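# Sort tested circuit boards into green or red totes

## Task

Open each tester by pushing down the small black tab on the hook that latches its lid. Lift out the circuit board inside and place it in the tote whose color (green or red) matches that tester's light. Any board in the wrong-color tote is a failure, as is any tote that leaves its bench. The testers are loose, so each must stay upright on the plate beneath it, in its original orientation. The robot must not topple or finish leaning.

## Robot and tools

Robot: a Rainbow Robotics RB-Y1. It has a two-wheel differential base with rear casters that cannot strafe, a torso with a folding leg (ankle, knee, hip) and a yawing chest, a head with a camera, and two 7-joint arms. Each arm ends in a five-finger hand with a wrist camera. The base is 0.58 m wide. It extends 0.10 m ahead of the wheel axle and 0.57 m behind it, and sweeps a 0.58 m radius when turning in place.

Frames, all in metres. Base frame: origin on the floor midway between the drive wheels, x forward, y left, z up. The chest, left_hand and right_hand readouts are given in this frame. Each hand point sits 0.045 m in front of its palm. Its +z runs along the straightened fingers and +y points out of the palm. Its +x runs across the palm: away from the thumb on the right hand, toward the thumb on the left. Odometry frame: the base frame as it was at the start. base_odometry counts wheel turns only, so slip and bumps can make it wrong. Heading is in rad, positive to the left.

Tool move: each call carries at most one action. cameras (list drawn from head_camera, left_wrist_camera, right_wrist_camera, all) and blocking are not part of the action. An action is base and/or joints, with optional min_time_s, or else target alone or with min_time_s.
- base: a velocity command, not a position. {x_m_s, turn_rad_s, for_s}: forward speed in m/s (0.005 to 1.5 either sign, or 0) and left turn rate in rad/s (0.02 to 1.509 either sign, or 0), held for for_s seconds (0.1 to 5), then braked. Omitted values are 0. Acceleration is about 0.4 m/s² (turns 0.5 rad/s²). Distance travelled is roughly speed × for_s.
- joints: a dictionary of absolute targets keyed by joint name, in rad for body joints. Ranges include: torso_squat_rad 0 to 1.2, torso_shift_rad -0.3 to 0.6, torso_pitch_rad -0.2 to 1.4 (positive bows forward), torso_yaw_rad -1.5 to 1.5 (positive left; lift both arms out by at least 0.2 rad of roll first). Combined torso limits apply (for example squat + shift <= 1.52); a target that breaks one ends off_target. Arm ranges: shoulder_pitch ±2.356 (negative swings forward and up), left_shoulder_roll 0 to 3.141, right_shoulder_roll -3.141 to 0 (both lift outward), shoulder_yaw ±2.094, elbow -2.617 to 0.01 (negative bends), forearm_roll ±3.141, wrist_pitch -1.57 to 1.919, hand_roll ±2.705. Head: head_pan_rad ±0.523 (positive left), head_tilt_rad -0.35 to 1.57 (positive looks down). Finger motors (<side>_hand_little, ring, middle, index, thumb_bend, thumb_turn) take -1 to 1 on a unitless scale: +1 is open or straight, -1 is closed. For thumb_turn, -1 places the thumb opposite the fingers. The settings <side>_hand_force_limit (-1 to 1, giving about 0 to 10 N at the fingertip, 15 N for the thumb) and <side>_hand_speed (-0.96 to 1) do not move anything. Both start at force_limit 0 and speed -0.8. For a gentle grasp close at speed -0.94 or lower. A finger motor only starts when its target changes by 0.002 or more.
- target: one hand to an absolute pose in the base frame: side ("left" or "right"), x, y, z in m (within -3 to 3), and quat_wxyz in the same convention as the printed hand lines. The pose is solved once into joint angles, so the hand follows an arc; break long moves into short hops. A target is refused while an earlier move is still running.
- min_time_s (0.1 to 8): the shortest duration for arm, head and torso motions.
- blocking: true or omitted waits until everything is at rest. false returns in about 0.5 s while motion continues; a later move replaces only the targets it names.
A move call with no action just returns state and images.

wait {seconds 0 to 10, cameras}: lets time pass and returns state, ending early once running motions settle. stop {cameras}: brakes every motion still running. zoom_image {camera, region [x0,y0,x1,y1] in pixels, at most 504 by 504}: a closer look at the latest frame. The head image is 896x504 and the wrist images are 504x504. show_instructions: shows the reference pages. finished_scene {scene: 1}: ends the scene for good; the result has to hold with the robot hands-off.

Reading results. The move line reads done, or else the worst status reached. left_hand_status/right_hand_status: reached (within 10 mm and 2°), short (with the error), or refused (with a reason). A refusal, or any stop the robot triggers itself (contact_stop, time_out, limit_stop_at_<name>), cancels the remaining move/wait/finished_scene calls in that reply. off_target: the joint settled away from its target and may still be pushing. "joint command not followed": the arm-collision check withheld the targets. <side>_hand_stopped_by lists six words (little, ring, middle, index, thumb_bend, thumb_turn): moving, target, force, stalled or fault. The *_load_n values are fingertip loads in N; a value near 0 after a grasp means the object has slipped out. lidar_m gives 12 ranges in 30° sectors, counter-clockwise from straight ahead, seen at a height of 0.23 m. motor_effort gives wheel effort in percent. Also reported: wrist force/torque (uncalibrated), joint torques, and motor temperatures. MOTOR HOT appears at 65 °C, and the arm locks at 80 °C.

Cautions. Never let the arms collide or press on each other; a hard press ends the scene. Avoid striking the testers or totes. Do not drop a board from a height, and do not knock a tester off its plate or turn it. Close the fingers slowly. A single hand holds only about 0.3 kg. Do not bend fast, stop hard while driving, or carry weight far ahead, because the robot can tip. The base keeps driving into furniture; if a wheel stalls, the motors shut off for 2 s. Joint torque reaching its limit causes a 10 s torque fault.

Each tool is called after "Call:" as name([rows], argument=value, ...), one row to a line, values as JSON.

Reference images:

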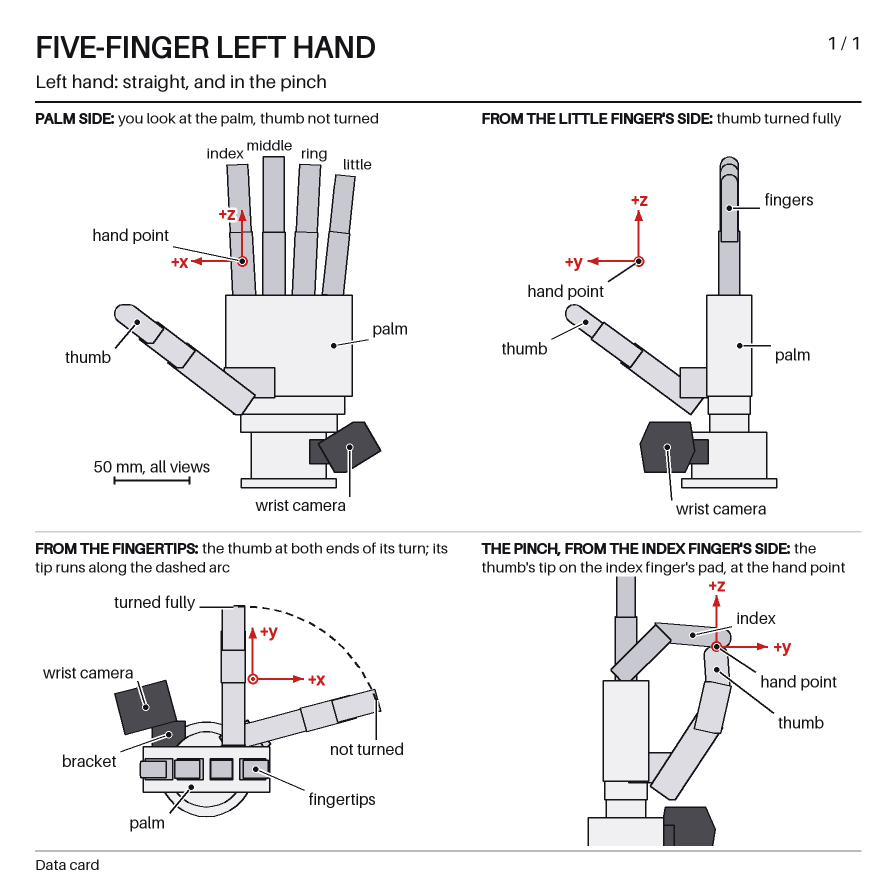

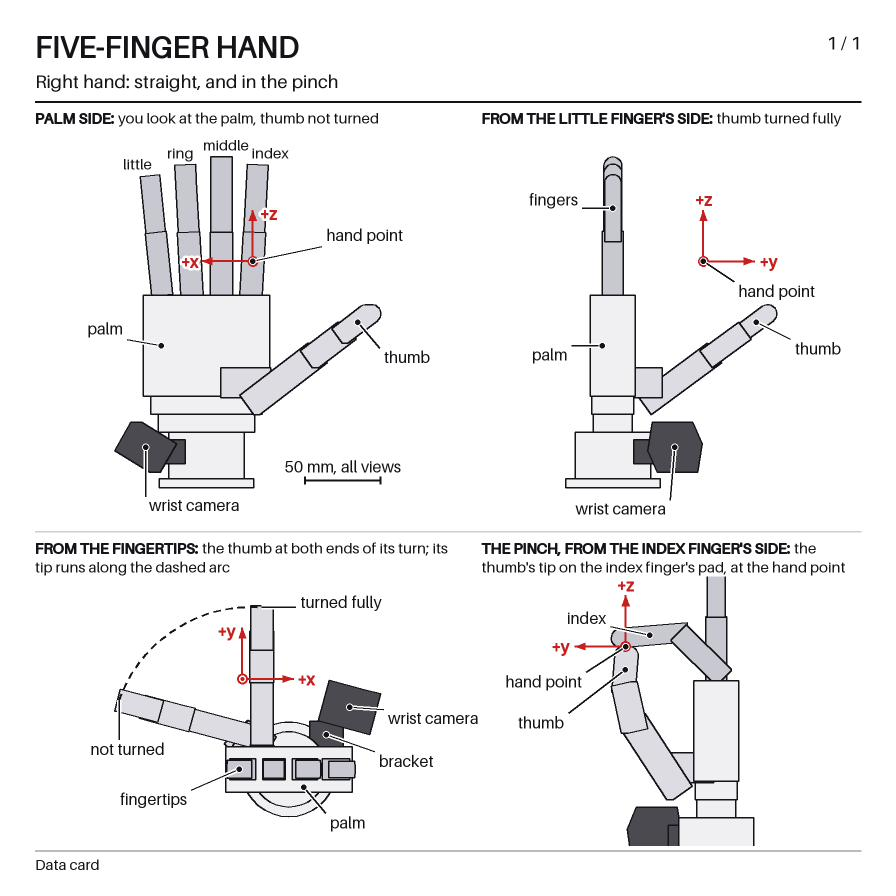

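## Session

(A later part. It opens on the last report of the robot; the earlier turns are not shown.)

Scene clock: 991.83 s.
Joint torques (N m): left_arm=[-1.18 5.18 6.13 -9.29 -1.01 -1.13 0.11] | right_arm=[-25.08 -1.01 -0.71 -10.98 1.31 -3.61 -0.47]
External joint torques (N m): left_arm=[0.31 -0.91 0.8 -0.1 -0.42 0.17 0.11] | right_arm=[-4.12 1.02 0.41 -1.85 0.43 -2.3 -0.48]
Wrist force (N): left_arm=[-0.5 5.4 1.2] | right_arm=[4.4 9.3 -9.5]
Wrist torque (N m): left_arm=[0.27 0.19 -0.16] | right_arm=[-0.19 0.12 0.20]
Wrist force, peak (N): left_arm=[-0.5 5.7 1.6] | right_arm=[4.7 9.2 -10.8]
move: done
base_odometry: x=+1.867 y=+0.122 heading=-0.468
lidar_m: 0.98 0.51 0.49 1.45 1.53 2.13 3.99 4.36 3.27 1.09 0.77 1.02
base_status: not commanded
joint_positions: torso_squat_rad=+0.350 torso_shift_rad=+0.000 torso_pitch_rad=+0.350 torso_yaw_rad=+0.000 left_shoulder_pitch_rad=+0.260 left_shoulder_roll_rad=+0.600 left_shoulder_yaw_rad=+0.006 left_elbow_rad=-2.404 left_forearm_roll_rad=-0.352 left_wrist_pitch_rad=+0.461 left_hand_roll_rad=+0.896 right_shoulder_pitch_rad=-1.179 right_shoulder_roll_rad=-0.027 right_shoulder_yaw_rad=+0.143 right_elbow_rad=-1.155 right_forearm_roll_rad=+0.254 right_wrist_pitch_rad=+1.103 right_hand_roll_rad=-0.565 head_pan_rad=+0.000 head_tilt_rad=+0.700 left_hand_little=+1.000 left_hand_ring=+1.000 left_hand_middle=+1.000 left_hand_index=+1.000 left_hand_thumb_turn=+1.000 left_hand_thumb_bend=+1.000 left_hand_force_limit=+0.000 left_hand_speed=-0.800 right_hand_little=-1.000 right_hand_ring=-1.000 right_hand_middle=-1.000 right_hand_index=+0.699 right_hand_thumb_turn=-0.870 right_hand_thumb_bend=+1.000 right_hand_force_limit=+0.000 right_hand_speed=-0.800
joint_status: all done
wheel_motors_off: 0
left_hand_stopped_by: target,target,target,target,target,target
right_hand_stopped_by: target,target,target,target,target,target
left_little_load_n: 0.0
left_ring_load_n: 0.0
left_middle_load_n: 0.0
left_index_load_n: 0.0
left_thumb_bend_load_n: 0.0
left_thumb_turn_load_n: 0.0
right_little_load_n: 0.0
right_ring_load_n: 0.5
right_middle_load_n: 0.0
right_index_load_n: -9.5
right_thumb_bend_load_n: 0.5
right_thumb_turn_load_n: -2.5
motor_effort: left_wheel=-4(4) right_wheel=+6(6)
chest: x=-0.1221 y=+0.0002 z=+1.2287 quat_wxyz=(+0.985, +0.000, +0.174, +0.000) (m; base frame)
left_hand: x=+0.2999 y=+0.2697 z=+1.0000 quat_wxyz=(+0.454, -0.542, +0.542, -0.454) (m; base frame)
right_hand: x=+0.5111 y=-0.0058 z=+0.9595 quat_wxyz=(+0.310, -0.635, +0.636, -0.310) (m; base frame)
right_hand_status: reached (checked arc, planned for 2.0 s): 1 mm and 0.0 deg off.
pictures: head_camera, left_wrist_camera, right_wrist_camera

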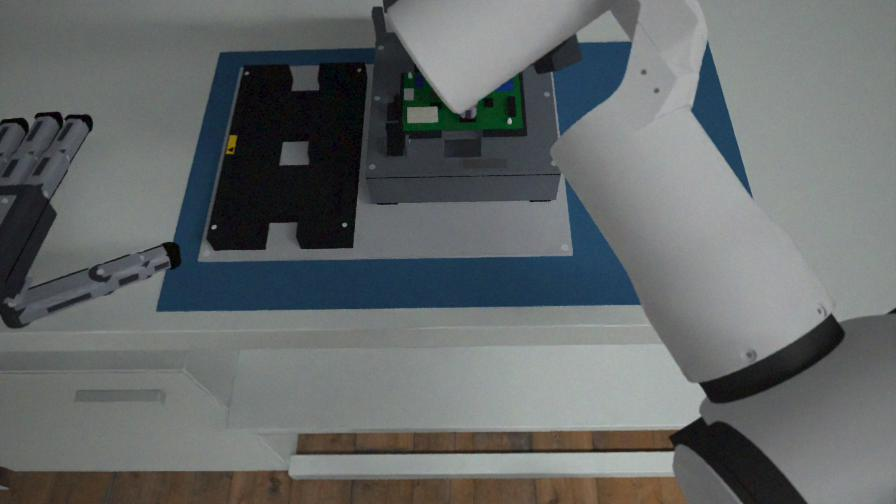

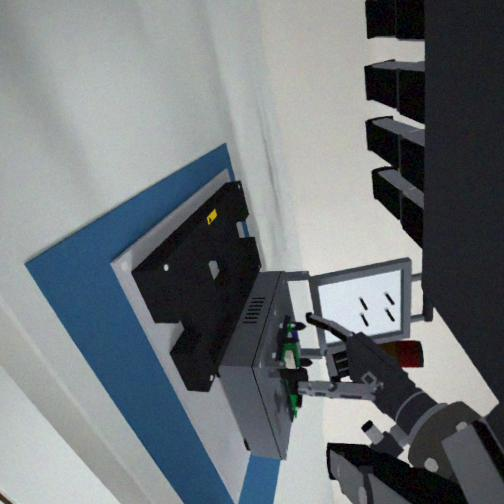

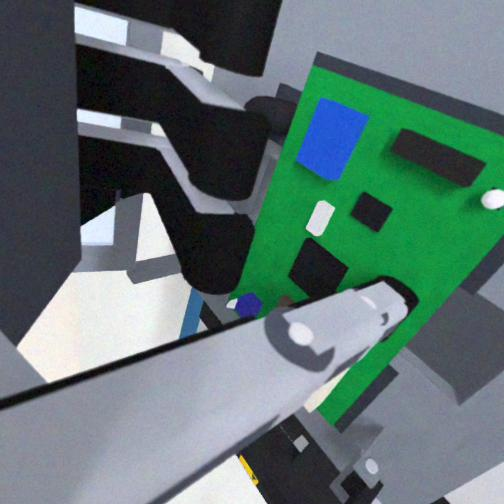

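Call:
move(target={"side": "right", "x": 0.5, "y": -0.002, "z": 0.96, "quat_wxyz": [0.31, -0.6355, 0.6355, -0.31]}, min_time_s=1, cameras=["all"])

Call:
zoom_image(camera="left_wrist_camera", region=[230, 250, 430, 470])

Call:
zoom_image(camera="head_camera", region=[380, 30, 560, 200])

Scene clock: 1012.50 s.
Joint torques (N m): left_arm=[-1.14 5.52 6.49 -9.3 -1.16 -1.5 0.03] | right_arm=[-19.81 0.01 -0.35 -10.97 1.35 -1.03 -0.21]
External joint torques (N m): left_arm=[0.35 -0.57 1.16 -0.11 -0.57 -0.2 0.03] | right_arm=[0.68 1.52 0.75 -1.87 0.46 0.27 -0.21]
Wrist force (N): left_arm=[-0.7 5.1 0.9] | right_arm=[-0.7 4.4 3.9]
Wrist torque (N m): left_arm=[0.22 0.26 -0.16] | right_arm=[0.15 -0.09 0.10]
Wrist force, peak (N): left_arm=[-0.7 5.6 1.4] | right_arm=[4.4 9.4 -10.0]
move: done
base_odometry: x=+1.867 y=+0.122 heading=-0.468
lidar_m: 0.98 0.50 0.50 1.45 1.53 2.13 3.99 4.35 3.28 1.10 0.78 1.02
base_status: not commanded
joint_positions: torso_squat_rad=+0.350 torso_shift_rad=+0.000 torso_pitch_rad=+0.350 torso_yaw_rad=+0.000 left_shoulder_pitch_rad=+0.260 left_shoulder_roll_rad=+0.600 left_shoulder_yaw_rad=+0.006 left_elbow_rad=-2.404 left_forearm_roll_rad=-0.352 left_wrist_pitch_rad=+0.461 left_hand_roll_rad=+0.896 right_shoulder_pitch_rad=-1.147 right_shoulder_roll_rad=-0.016 right_shoulder_yaw_rad=+0.158 right_elbow_rad=-1.214 right_forearm_roll_rad=+0.268 right_wrist_pitch_rad=+1.137 right_hand_roll_rad=-0.567 head_pan_rad=+0.000 head_tilt_rad=+0.700 left_hand_little=+1.000 left_hand_ring=+1.000 left_hand_middle=+1.000 left_hand_index=+1.000 left_hand_thumb_turn=+1.000 left_hand_thumb_bend=+1.000 left_hand_force_limit=+0.000 left_hand_speed=-0.800 right_hand_little=-1.000 right_hand_ring=-1.000 right_hand_middle=-1.000 right_hand_index=+0.700 right_hand_thumb_turn=-0.870 right_hand_thumb_bend=+1.000 right_hand_force_limit=+0.000 right_hand_speed=-0.800
joint_status: all done
wheel_motors_off: 0
left_hand_stopped_by: target,target,target,target,target,target
right_hand_stopped_by: target,target,target,target,target,target
left_little_load_n: 0.0
left_ring_load_n: -0.5
left_middle_load_n: -0.5
left_index_load_n: 0.0
left_thumb_bend_load_n: 0.0
left_thumb_turn_load_n: -0.5
right_little_load_n: 0.0
right_ring_load_n: 0.0
right_middle_load_n: 0.0
right_index_load_n: 0.0
right_thumb_bend_load_n: -0.5
right_thumb_turn_load_n: 0.0
motor_effort: left_wheel=-4(5) right_wheel=+5(7)
chest: x=-0.1221 y=+0.0002 z=+1.2287 quat_wxyz=(+0.985, +0.000, +0.174, +0.000) (m; base frame)
left_hand: x=+0.2999 y=+0.2697 z=+0.9999 quat_wxyz=(+0.454, -0.542, +0.542, -0.454) (m; base frame)
right_hand: x=+0.5010 y=-0.0020 z=+0.9597 quat_wxyz=(+0.309, -0.636, +0.636, -0.309) (m; base frame)
right_hand_status: reached (checked arc, planned for 1.0 s): 1 mm and 0.1 deg off.
pictures: head_camera, left_wrist_camera, right_wrist_camera

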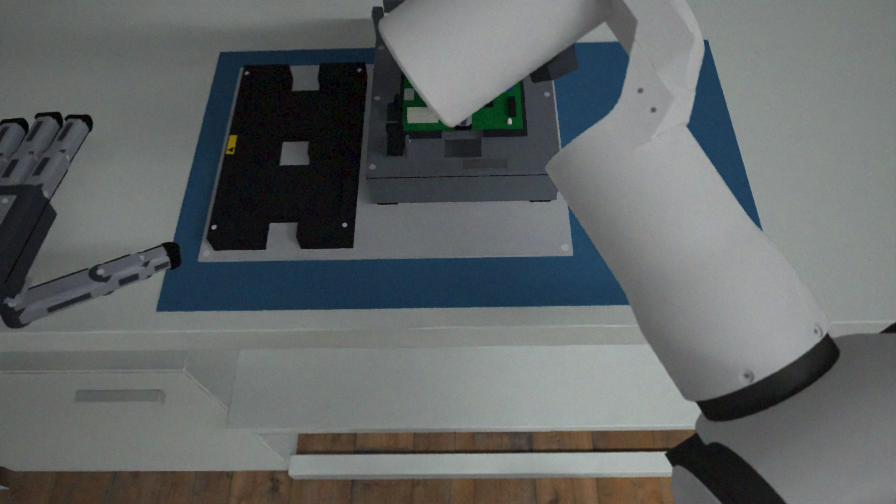

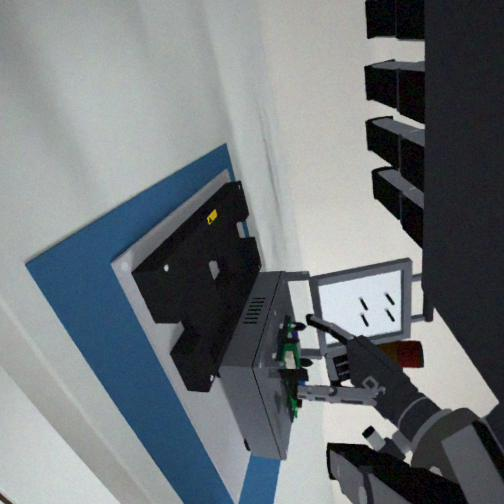

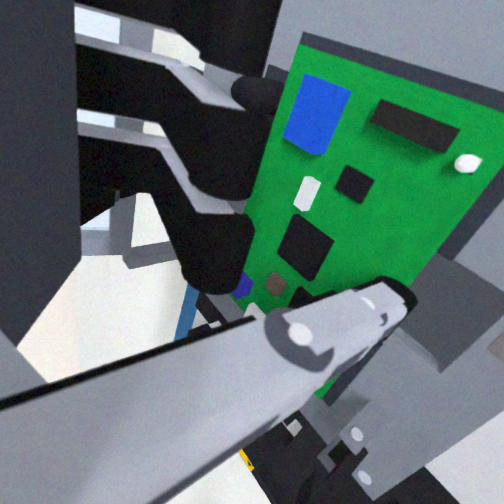

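Scaled by 2.291.

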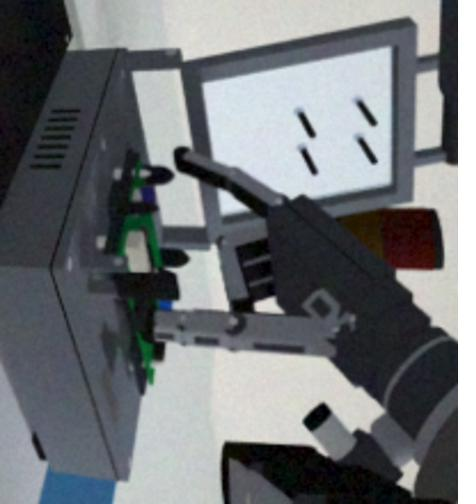

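Scaled by 2.800.

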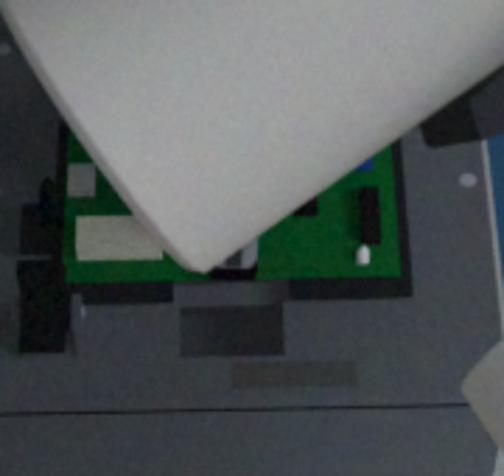

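Call:
move(target={"side": "right", "x": 0.502, "y": -0.002, "z": 0.94, "quat_wxyz": [0.31, -0.6355, 0.6355, -0.31]}, min_time_s=1, cameras=["all"])

Call:
zoom_image(camera="left_wrist_camera", region=[230, 250, 430, 470])

Call:
zoom_image(camera="right_wrist_camera", region=[220, 180, 504, 460])

Scene clock: 1027.60 s.
Joint torques (N m): left_arm=[-1.07 4.85 5.66 -8.89 -1 -1.39 0.02] | right_arm=[1.05 -0.92 0.81 6.9 0.22 -1.12 -0.2]
External joint torques (N m): left_arm=[0.46 -1.25 0.32 0.3 -0.41 -0.09 0.01] | right_arm=[21.51 0.48 1.89 16.08 -0.68 0.18 -0.2]
Wrist force (N): left_arm=[-0.4 5.4 1.2] | right_arm=[7.4 -24.9 -52.2]
Wrist torque (N m): left_arm=[0.25 0.19 -0.16] | right_arm=[-3.51 0.15 -0.47]
Wrist force, peak (N): left_arm=[-0.9 5.6 1.9] | right_arm=[7.3 -25.4 -53.3]
move: done
base_odometry: x=+1.866 y=+0.122 heading=-0.468
lidar_m: 0.98 0.51 0.49 1.45 1.52 2.14 4.00 4.35 3.28 1.10 0.79 1.02
base_status: not commanded
joint_positions: torso_squat_rad=+0.350 torso_shift_rad=-0.001 torso_pitch_rad=+0.348 torso_yaw_rad=+0.000 left_shoulder_pitch_rad=+0.260 left_shoulder_roll_rad=+0.600 left_shoulder_yaw_rad=+0.006 left_elbow_rad=-2.404 left_forearm_roll_rad=-0.352 left_wrist_pitch_rad=+0.461 left_hand_roll_rad=+0.896 right_shoulder_pitch_rad=-1.135 right_shoulder_roll_rad=-0.013 right_shoulder_yaw_rad=+0.168 right_elbow_rad=-1.169 right_forearm_roll_rad=+0.284 right_wrist_pitch_rad=+1.073 right_hand_roll_rad=-0.593 head_pan_rad=+0.000 head_tilt_rad=+0.700 left_hand_little=+1.000 left_hand_ring=+1.000 left_hand_middle=+1.000 left_hand_index=+1.000 left_hand_thumb_turn=+1.000 left_hand_thumb_bend=+1.000 left_hand_force_limit=+0.000 left_hand_speed=-0.800 right_hand_little=-1.000 right_hand_ring=-1.000 right_hand_middle=-1.000 right_hand_index=+0.700 right_hand_thumb_turn=-0.871 right_hand_thumb_bend=+1.002 right_hand_force_limit=+0.000 right_hand_speed=-0.800
joint_status: all done
wheel_motors_off: 0
left_hand_stopped_by: target,target,target,target,target,target
right_hand_stopped_by: target,target,target,target,target,target
left_little_load_n: 0.0
left_ring_load_n: 0.0
left_middle_load_n: 0.0
left_index_load_n: 0.0
left_thumb_bend_load_n: 0.0
left_thumb_turn_load_n: 0.0
right_little_load_n: 0.0
right_ring_load_n: 0.0
right_middle_load_n: 0.0
right_index_load_n: 0.0
right_thumb_bend_load_n: 5.0
right_thumb_turn_load_n: -11.5
motor_effort: left_wheel=-4(5) right_wheel=+9(10)
chest: x=-0.1233 y=+0.0002 z=+1.2289 quat_wxyz=(+0.985, +0.000, +0.173, +0.000) (m; base frame)
left_hand: x=+0.2991 y=+0.2697 z=+1.0009 quat_wxyz=(+0.455, -0.541, +0.542, -0.455) (m; base frame)
right_hand: x=+0.5033 y=-0.0004 z=+0.9464 quat_wxyz=(+0.315, -0.634, +0.634, -0.312) (m; base frame)
right_hand_status: reached (checked arc, planned for 1.0 s): 7 mm and 0.7 deg off.
pictures: head_camera, left_wrist_camera, right_wrist_camera

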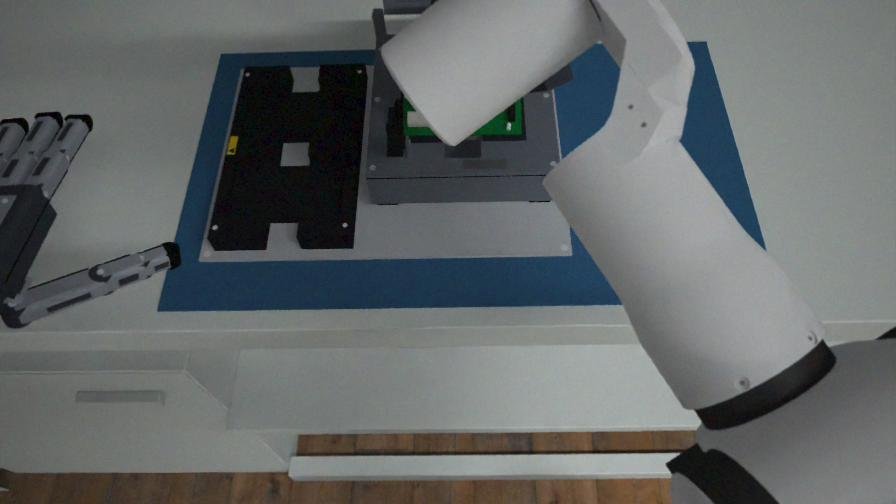

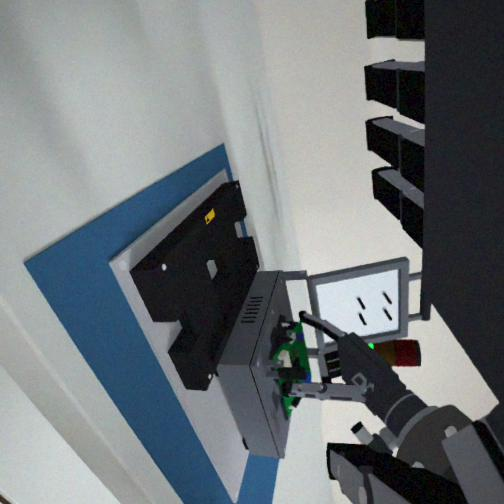

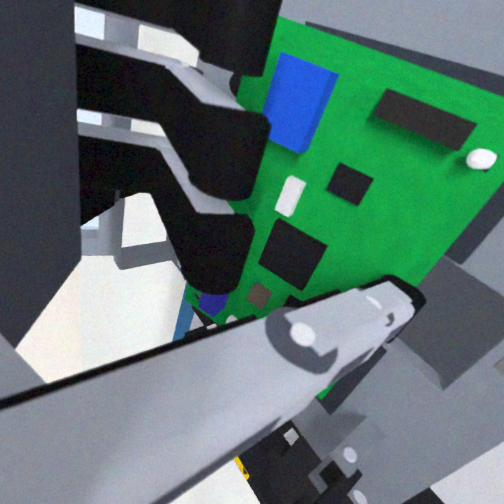

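Scaled by 2.291.

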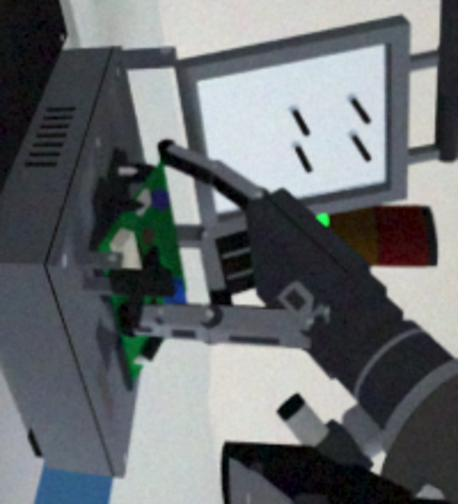

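Scaled by 1.775.

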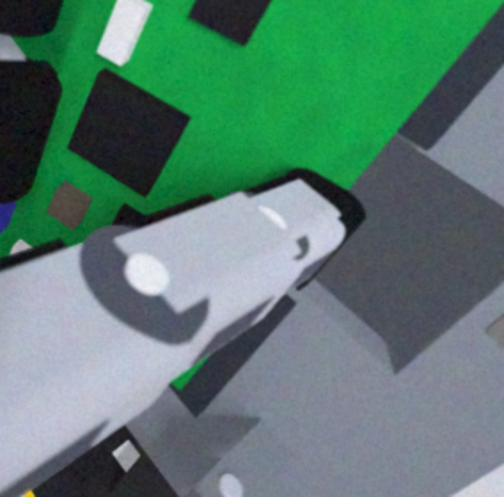

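Call:
move(target={"side": "right", "x": 0.49, "y": -0.002, "z": 0.975, "quat_wxyz": [0.31, -0.6355, 0.6355, -0.31]}, min_time_s=1, cameras=["all"])

Call:
zoom_image(camera="left_wrist_camera", region=[230, 250, 430, 470])

Call:
zoom_image(camera="right_wrist_camera", region=[200, 0, 504, 304])

Scene clock: 1035.43 s.
Joint torques (N m): left_arm=[-1.1 5.25 5.76 -9.12 -1.05 -1.56 0.06] | right_arm=[-19.45 0.21 -3.38 -10.62 0.73 -1.06 0.62]
External joint torques (N m): left_arm=[0.4 -0.84 0.42 0.07 -0.45 -0.26 0.05] | right_arm=[0.64 1.43 -2.27 -1.65 -0.16 0.26 0.61]
Wrist force (N): left_arm=[-0.7 4.7 1.1] | right_arm=[-0.6 4.2 3.8]
Wrist torque (N m): left_arm=[0.16 0.24 -0.18] | right_arm=[0.13 -0.09 0.29]
Wrist force, peak (N): left_arm=[-0.4 5.6 1.5] | right_arm=[7.5 -25.1 -52.7]
move: done
base_odometry: x=+1.866 y=+0.122 heading=-0.468
lidar_m: 0.98 0.52 0.49 1.45 1.52 2.12 3.99 4.35 3.28 1.09 0.78 1.02
base_status: not commanded
joint_positions: torso_squat_rad=+0.350 torso_shift_rad=+0.000 torso_pitch_rad=+0.350 torso_yaw_rad=+0.000 left_shoulder_pitch_rad=+0.260 left_shoulder_roll_rad=+0.600 left_shoulder_yaw_rad=+0.006 left_elbow_rad=-2.404 left_forearm_roll_rad=-0.352 left_wrist_pitch_rad=+0.461 left_hand_roll_rad=+0.896 right_shoulder_pitch_rad=-1.126 right_shoulder_roll_rad=-0.012 right_shoulder_yaw_rad=+0.163 right_elbow_rad=-1.306 right_forearm_roll_rad=+0.267 right_wrist_pitch_rad=+1.208 right_hand_roll_rad=-0.545 head_pan_rad=+0.000 head_tilt_rad=+0.700 left_hand_little=+1.000 left_hand_ring=+1.000 left_hand_middle=+1.000 left_hand_index=+1.000 left_hand_thumb_turn=+1.000 left_hand_thumb_bend=+1.000 left_hand_force_limit=+0.000 left_hand_speed=-0.800 right_hand_little=-1.000 right_hand_ring=-1.000 right_hand_middle=-1.000 right_hand_index=+0.700 right_hand_thumb_turn=-0.870 right_hand_thumb_bend=+1.000 right_hand_force_limit=+0.000 right_hand_speed=-0.800
joint_status: all done
wheel_motors_off: 0
left_hand_stopped_by: target,target,target,target,target,target
right_hand_stopped_by: target,target,target,target,target,target
left_little_load_n: 0.0
left_ring_load_n: 0.0
left_middle_load_n: 0.0
left_index_load_n: -0.5
left_thumb_bend_load_n: 0.0
left_thumb_turn_load_n: 0.0
right_little_load_n: 0.0
right_ring_load_n: 0.0
right_middle_load_n: 0.0
right_index_load_n: 0.0
right_thumb_bend_load_n: 0.0
right_thumb_turn_load_n: 0.0
motor_effort: left_wheel=-3(4) right_wheel=+8(10)
chest: x=-0.1221 y=+0.0002 z=+1.2288 quat_wxyz=(+0.985, +0.000, +0.174, +0.000) (m; base frame)
left_hand: x=+0.2999 y=+0.2697 z=+1.0000 quat_wxyz=(+0.454, -0.542, +0.542, -0.454) (m; base frame)
right_hand: x=+0.4911 y=-0.0019 z=+0.9734 quat_wxyz=(+0.309, -0.636, +0.636, -0.309) (m; base frame)
right_hand_status: reached (checked arc, planned for 1.0 s): 2 mm and 0.1 deg off.
pictures: head_camera, left_wrist_camera, right_wrist_camera

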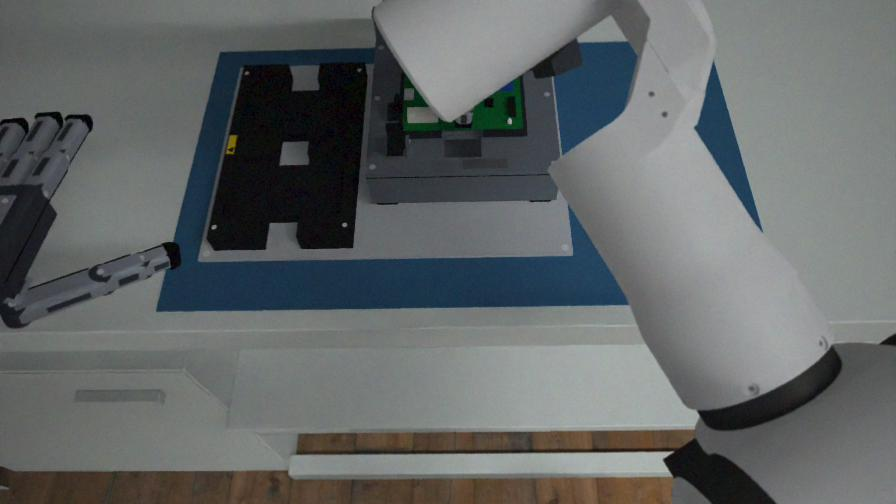

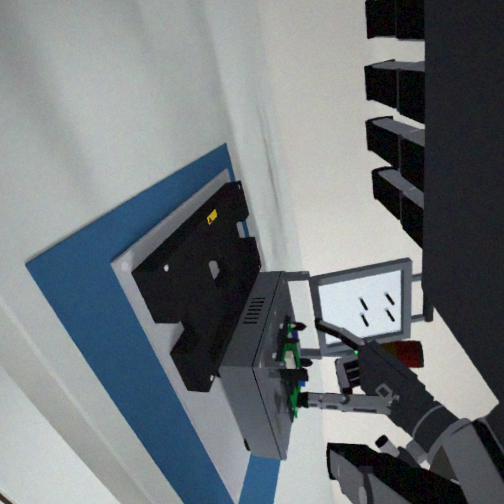

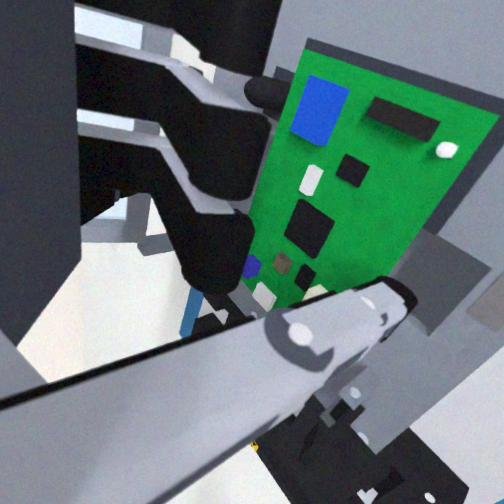

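Scaled by 2.291.

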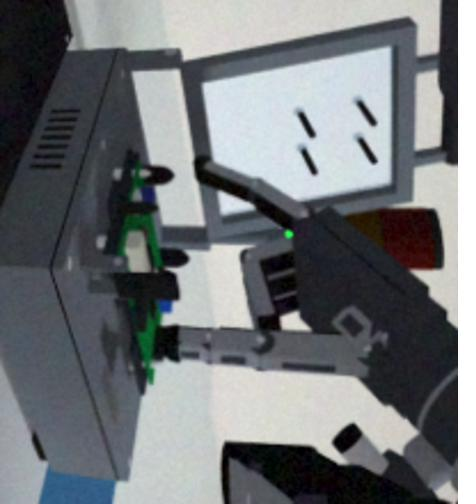

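Scaled by 1.658.

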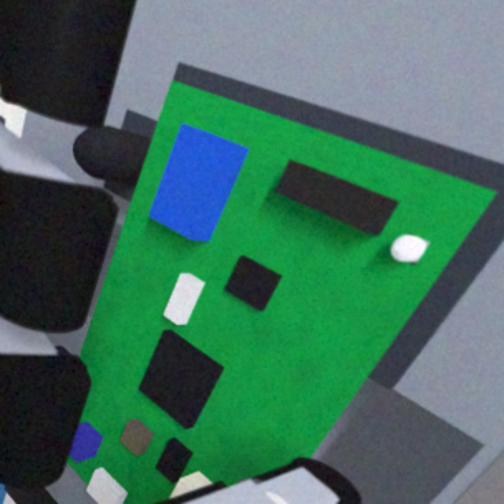

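Call:
move(joints={"right_hand_index": 0.6})

Call:
move(target={"side": "right", "x": 0.492, "y": -0.002, "z": 0.955, "quat_wxyz": [0.31, -0.6355, 0.6355, -0.31]}, min_time_s=1, cameras=["all"])

Call:
zoom_image(camera="left_wrist_camera", region=[230, 250, 430, 470])

Call:
zoom_image(camera="right_wrist_camera", region=[220, 130, 504, 430])

Call:
zoom_image(camera="head_camera", region=[380, 30, 560, 200])

Scene clock: 1056.90 s.
Joint torques (N m): left_arm=[-1.18 5.42 6.83 -9.25 -1.03 -1.46 -0.02] | right_arm=[-19.12 0.15 -3.07 -10.58 0.64 -1.06 0.75]
External joint torques (N m): left_arm=[0.31 -0.67 1.5 -0.06 -0.43 -0.17 -0.02] | right_arm=[0.97 1.37 -1.96 -1.62 -0.24 0.26 0.75]
Wrist force (N): left_arm=[-0.2 5.5 1.5] | right_arm=[-0.6 4.3 3.7]
Wrist torque (N m): left_arm=[0.24 0.16 -0.14] | right_arm=[0.15 -0.10 0.29]
Wrist force, peak (N): left_arm=[-0.2 5.5 1.7] | right_arm=[-0.6 4.6 4.0]
move: done
base_odometry: x=+1.866 y=+0.122 heading=-0.468
lidar_m: 0.98 0.50 0.50 1.45 1.51 2.14 3.99 4.36 3.28 1.09 0.78 1.02
base_status: not commanded
joint_positions: torso_squat_rad=+0.350 torso_shift_rad=+0.000 torso_pitch_rad=+0.350 torso_yaw_rad=+0.000 left_shoulder_pitch_rad=+0.260 left_shoulder_roll_rad=+0.600 left_shoulder_yaw_rad=+0.006 left_elbow_rad=-2.404 left_forearm_roll_rad=-0.352 left_wrist_pitch_rad=+0.461 left_hand_roll_rad=+0.896 right_shoulder_pitch_rad=-1.126 right_shoulder_roll_rad=-0.012 right_shoulder_yaw_rad=+0.163 right_elbow_rad=-1.306 right_forearm_roll_rad=+0.267 right_wrist_pitch_rad=+1.208 right_hand_roll_rad=-0.545 head_pan_rad=+0.000 head_tilt_rad=+0.700 left_hand_little=+1.000 left_hand_ring=+1.000 left_hand_middle=+1.000 left_hand_index=+1.000 left_hand_thumb_turn=+1.000 left_hand_thumb_bend=+1.000 left_hand_force_limit=+0.000 left_hand_speed=-0.800 right_hand_little=-1.000 right_hand_ring=-1.000 right_hand_middle=-1.000 right_hand_index=+0.600 right_hand_thumb_turn=-0.870 right_hand_thumb_bend=+1.000 right_hand_force_limit=+0.000 right_hand_speed=-0.800
joint_status: all done
wheel_motors_off: 0
left_hand_stopped_by: target,target,target,target,target,target
right_hand_stopped_by: target,target,target,target,target,target
left_little_load_n: 0.0
left_ring_load_n: 0.0
left_middle_load_n: 0.0
left_index_load_n: 0.0
left_thumb_bend_load_n: 0.0
left_thumb_turn_load_n: 0.0
right_little_load_n: 0.0
right_ring_load_n: 0.0
right_middle_load_n: 0.0
right_index_load_n: 0.0
right_thumb_bend_load_n: 0.0
right_thumb_turn_load_n: 0.0
motor_effort: left_wheel=-4(4) right_wheel=+8(8)
chest: x=-0.1221 y=+0.0002 z=+1.2288 quat_wxyz=(+0.985, +0.000, +0.174, +0.000) (m; base frame)
left_hand: x=+0.2999 y=+0.2697 z=+1.0000 quat_wxyz=(+0.454, -0.542, +0.542, -0.454) (m; base frame)
right_hand: x=+0.4911 y=-0.0019 z=+0.9734 quat_wxyz=(+0.309, -0.636, +0.636, -0.309) (m; base frame)
pictures: none

Scene clock: 1058.23 s.
Joint torques (N m): left_arm=[-0.86 5.8 5.47 -9.43 -0.99 -1.31 -0.06] | right_arm=[-19.35 0.33 -0.2 -9.86 1.42 -1.64 -0.18]
External joint torques (N m): left_arm=[0.63 -0.29 0.14 -0.24 -0.39 -0.02 -0.07] | right_arm=[0.62 1.36 0.87 -0.77 0.52 -0.34 -0.18]
Wrist force (N): left_arm=[-0.3 4.7 1.6] | right_arm=[-0.4 4.4 3.7]
Wrist torque (N m): left_arm=[0.15 0.18 -0.15] | right_arm=[0.18 -0.14 0.13]
Wrist force, peak (N): left_arm=[-0.7 5.6 1.2] | right_arm=[-0.7 4.8 3.8]
move: done
base_odometry: x=+1.866 y=+0.122 heading=-0.468
lidar_m: 0.98 0.51 0.50 1.44 1.52 2.14 4.00 4.35 3.28 1.10 0.78 1.03
base_status: not commanded
joint_positions: torso_squat_rad=+0.350 torso_shift_rad=+0.000 torso_pitch_rad=+0.350 torso_yaw_rad=+0.000 left_shoulder_pitch_rad=+0.260 left_shoulder_roll_rad=+0.600 left_shoulder_yaw_rad=+0.006 left_elbow_rad=-2.404 left_forearm_roll_rad=-0.352 left_wrist_pitch_rad=+0.461 left_hand_roll_rad=+0.896 right_shoulder_pitch_rad=-1.104 right_shoulder_roll_rad=-0.010 right_shoulder_yaw_rad=+0.173 right_elbow_rad=-1.268 right_forearm_roll_rad=+0.280 right_wrist_pitch_rad=+1.150 right_hand_roll_rad=-0.568 head_pan_rad=+0.000 head_tilt_rad=+0.700 left_hand_little=+1.000 left_hand_ring=+1.000 left_hand_middle=+1.000 left_hand_index=+1.000 left_hand_thumb_turn=+1.000 left_hand_thumb_bend=+1.000 left_hand_force_limit=+0.000 left_hand_speed=-0.800 right_hand_little=-1.000 right_hand_ring=-1.000 right_hand_middle=-1.000 right_hand_index=+0.600 right_hand_thumb_turn=-0.870 right_hand_thumb_bend=+1.000 right_hand_force_limit=+0.000 right_hand_speed=-0.800
joint_status: all done
wheel_motors_off: 0
left_hand_stopped_by: target,target,target,target,target,target
right_hand_stopped_by: target,target,target,target,target,target
left_little_load_n: 0.0
left_ring_load_n: 0.0
left_middle_load_n: 0.0
left_index_load_n: 0.0
left_thumb_bend_load_n: 0.0
left_thumb_turn_load_n: -0.5
right_little_load_n: 0.0
right_ring_load_n: 0.0
right_middle_load_n: 0.0
right_index_load_n: 0.0
right_thumb_bend_load_n: 0.0
right_thumb_turn_load_n: 0.0
motor_effort: left_wheel=-4(5) right_wheel=+7(9)
chest: x=-0.1221 y=+0.0002 z=+1.2288 quat_wxyz=(+0.985, +0.000, +0.174, +0.000) (m; base frame)
left_hand: x=+0.2999 y=+0.2697 z=+1.0000 quat_wxyz=(+0.454, -0.542, +0.542, -0.454) (m; base frame)
right_hand: x=+0.4921 y=-0.0022 z=+0.9551 quat_wxyz=(+0.310, -0.635, +0.636, -0.310) (m; base frame)
right_hand_status: reached (checked arc, planned for 1.0 s): 0 mm and 0.0 deg off.
pictures: head_camera, left_wrist_camera, right_wrist_camera

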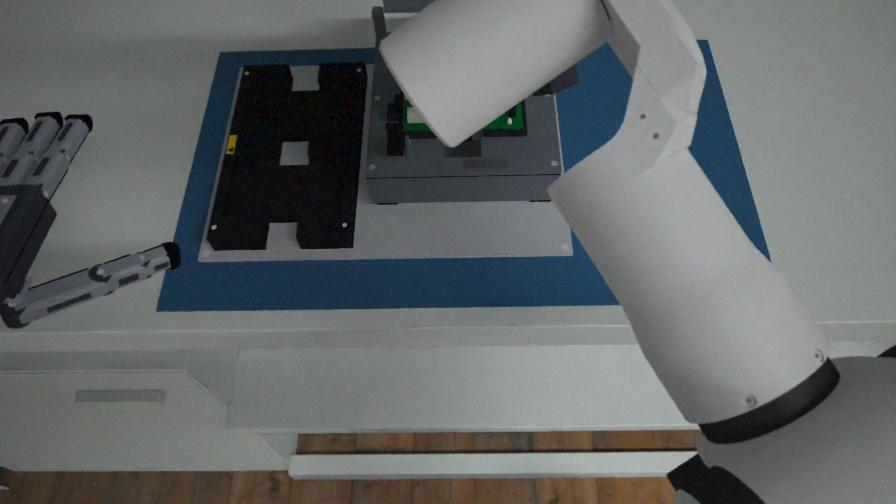

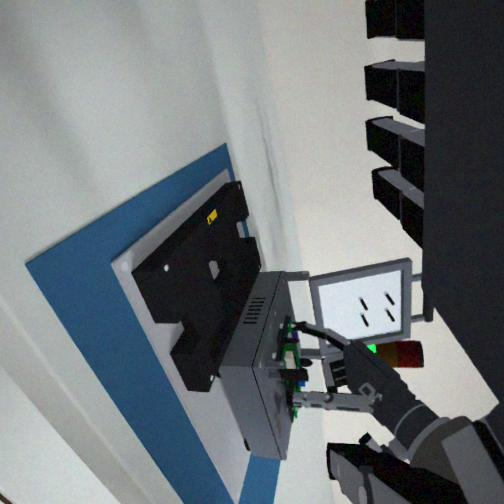

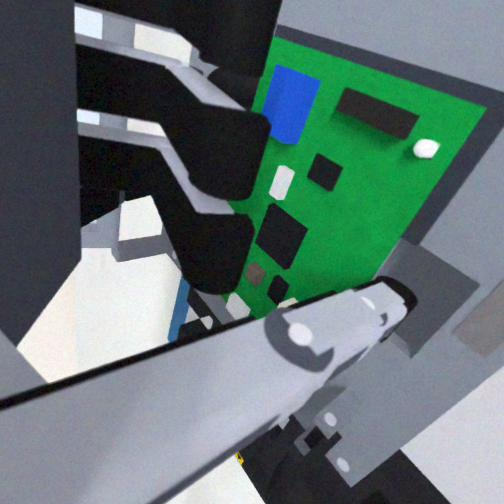

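Scaled by 2.291.

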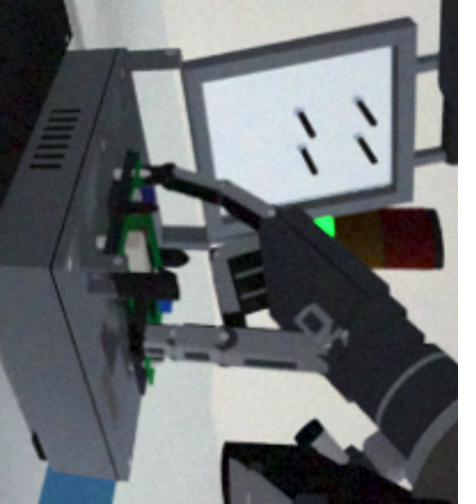

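Scaled by 1.680.

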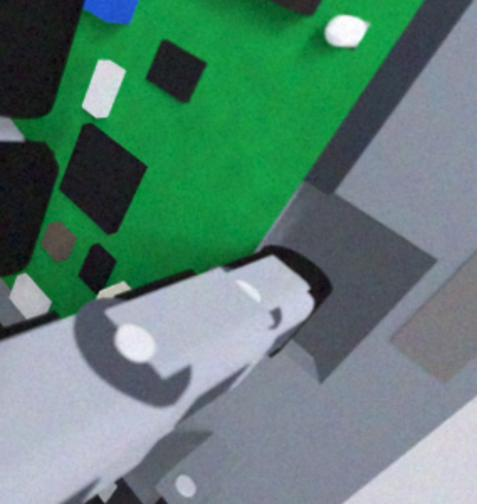

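Scaled by 2.800.

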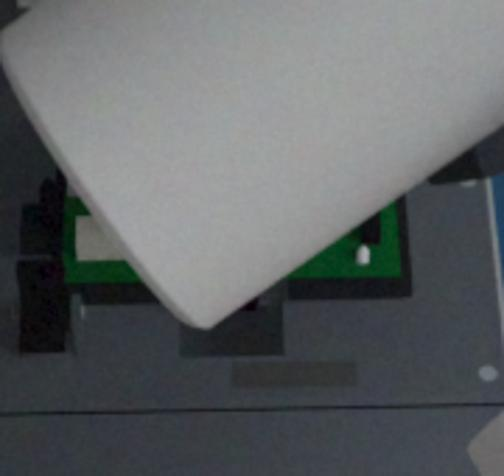

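Call:
move(target={"side": "right", "x": 0.492, "y": -0.002, "z": 0.945, "quat_wxyz": [0.31, -0.6355, 0.6355, -0.31]}, min_time_s=1, cameras=["all"])

Call:
zoom_image(camera="left_wrist_camera", region=[230, 250, 430, 470])

Call:
zoom_image(camera="right_wrist_camera", region=[220, 130, 504, 430])

Scene clock: 1067.70 s.
Joint torques (N m): left_arm=[-1.39 4.97 6.14 -8.91 -0.89 -1.34 0.23] | right_arm=[-19.14 0.76 -0.2 -9.84 1.39 -1.69 -0.18]
External joint torques (N m): left_arm=[0.11 -1.12 0.81 0.28 -0.29 -0.04 0.23] | right_arm=[0.73 1.68 0.86 -0.71 0.49 -0.4 -0.18]
Wrist force (N): left_arm=[-0.8 5.2 1.2] | right_arm=[-0.6 4.5 3.7]
Wrist torque (N m): left_arm=[0.22 0.27 -0.17] | right_arm=[0.18 -0.09 0.11]
Wrist force, peak (N): left_arm=[-0.6 5.7 1.4] | right_arm=[-0.6 4.7 3.9]
move: done
base_odometry: x=+1.866 y=+0.122 heading=-0.468
lidar_m: 0.98 0.51 0.50 1.45 1.51 2.13 3.99 4.36 3.29 1.09 0.78 1.01
base_status: not commanded
joint_positions: torso_squat_rad=+0.350 torso_shift_rad=+0.000 torso_pitch_rad=+0.350 torso_yaw_rad=+0.000 left_shoulder_pitch_rad=+0.260 left_shoulder_roll_rad=+0.600 left_shoulder_yaw_rad=+0.006 left_elbow_rad=-2.404 left_forearm_roll_rad=-0.352 left_wrist_pitch_rad=+0.461 left_hand_roll_rad=+0.896 right_shoulder_pitch_rad=-1.092 right_shoulder_roll_rad=-0.008 right_shoulder_yaw_rad=+0.178 right_elbow_rad=-1.250 right_forearm_roll_rad=+0.288 right_wrist_pitch_rad=+1.123 right_hand_roll_rad=-0.579 head_pan_rad=+0.000 head_tilt_rad=+0.700 left_hand_little=+1.000 left_hand_ring=+1.000 left_hand_middle=+1.000 left_hand_index=+1.000 left_hand_thumb_turn=+1.000 left_hand_thumb_bend=+1.000 left_hand_force_limit=+0.000 left_hand_speed=-0.800 right_hand_little=-1.000 right_hand_ring=-1.000 right_hand_middle=-1.000 right_hand_index=+0.600 right_hand_thumb_turn=-0.870 right_hand_thumb_bend=+1.000 right_hand_force_limit=+0.000 right_hand_speed=-0.800
joint_status: all done
wheel_motors_off: 0
left_hand_stopped_by: target,target,target,target,target,target
right_hand_stopped_by: target,target,target,target,target,target
left_little_load_n: 0.0
left_ring_load_n: 0.0
left_middle_load_n: 0.0
left_index_load_n: 0.0
left_thumb_bend_load_n: 0.0
left_thumb_turn_load_n: 0.0
right_little_load_n: 0.0
right_ring_load_n: 0.0
right_middle_load_n: 0.0
right_index_load_n: 0.0
right_thumb_bend_load_n: 0.0
right_thumb_turn_load_n: 0.0
motor_effort: left_wheel=-3(4) right_wheel=+8(9)
chest: x=-0.1221 y=+0.0002 z=+1.2288 quat_wxyz=(+0.985, +0.000, +0.174, +0.000) (m; base frame)
left_hand: x=+0.2999 y=+0.2697 z=+1.0000 quat_wxyz=(+0.454, -0.542, +0.542, -0.454) (m; base frame)
right_hand: x=+0.4916 y=-0.0024 z=+0.9454 quat_wxyz=(+0.310, -0.636, +0.636, -0.310) (m; base frame)
right_hand_status: reached (checked arc, planned for 1.0 s): 1 mm and 0.0 deg off.
pictures: head_camera, left_wrist_camera, right_wrist_camera

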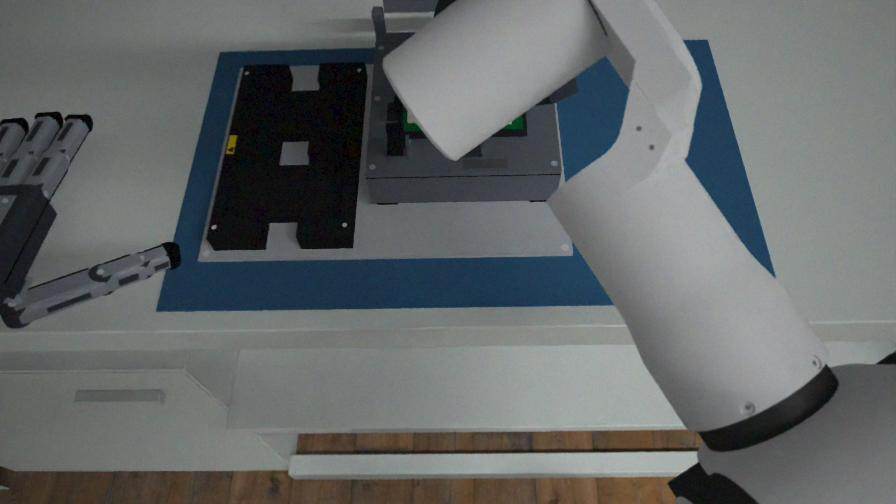

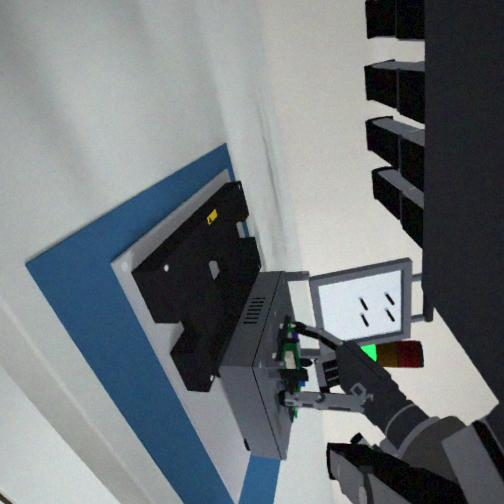

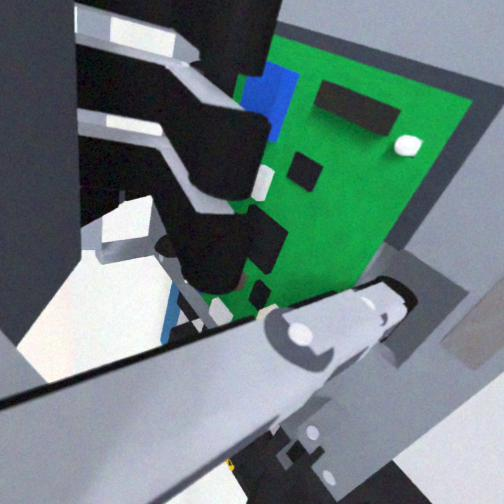

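Scaled by 2.291.

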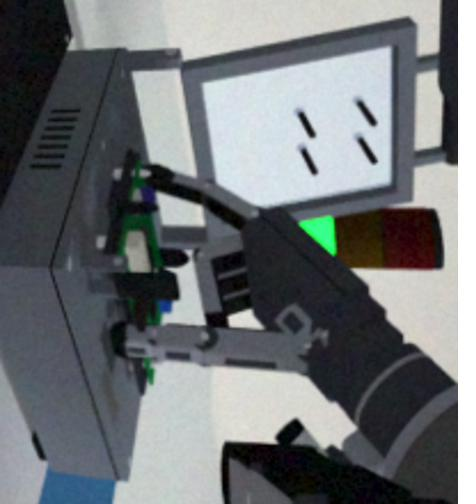

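Scaled by 1.680.

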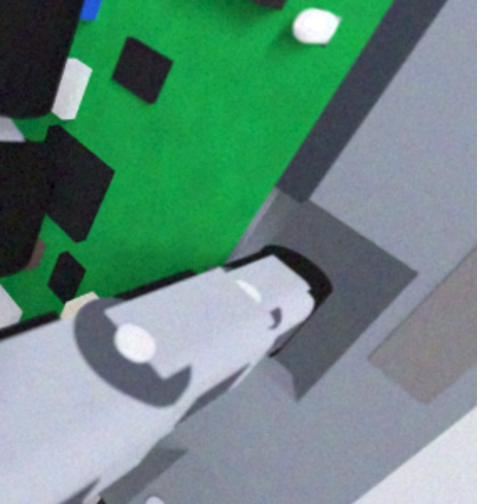

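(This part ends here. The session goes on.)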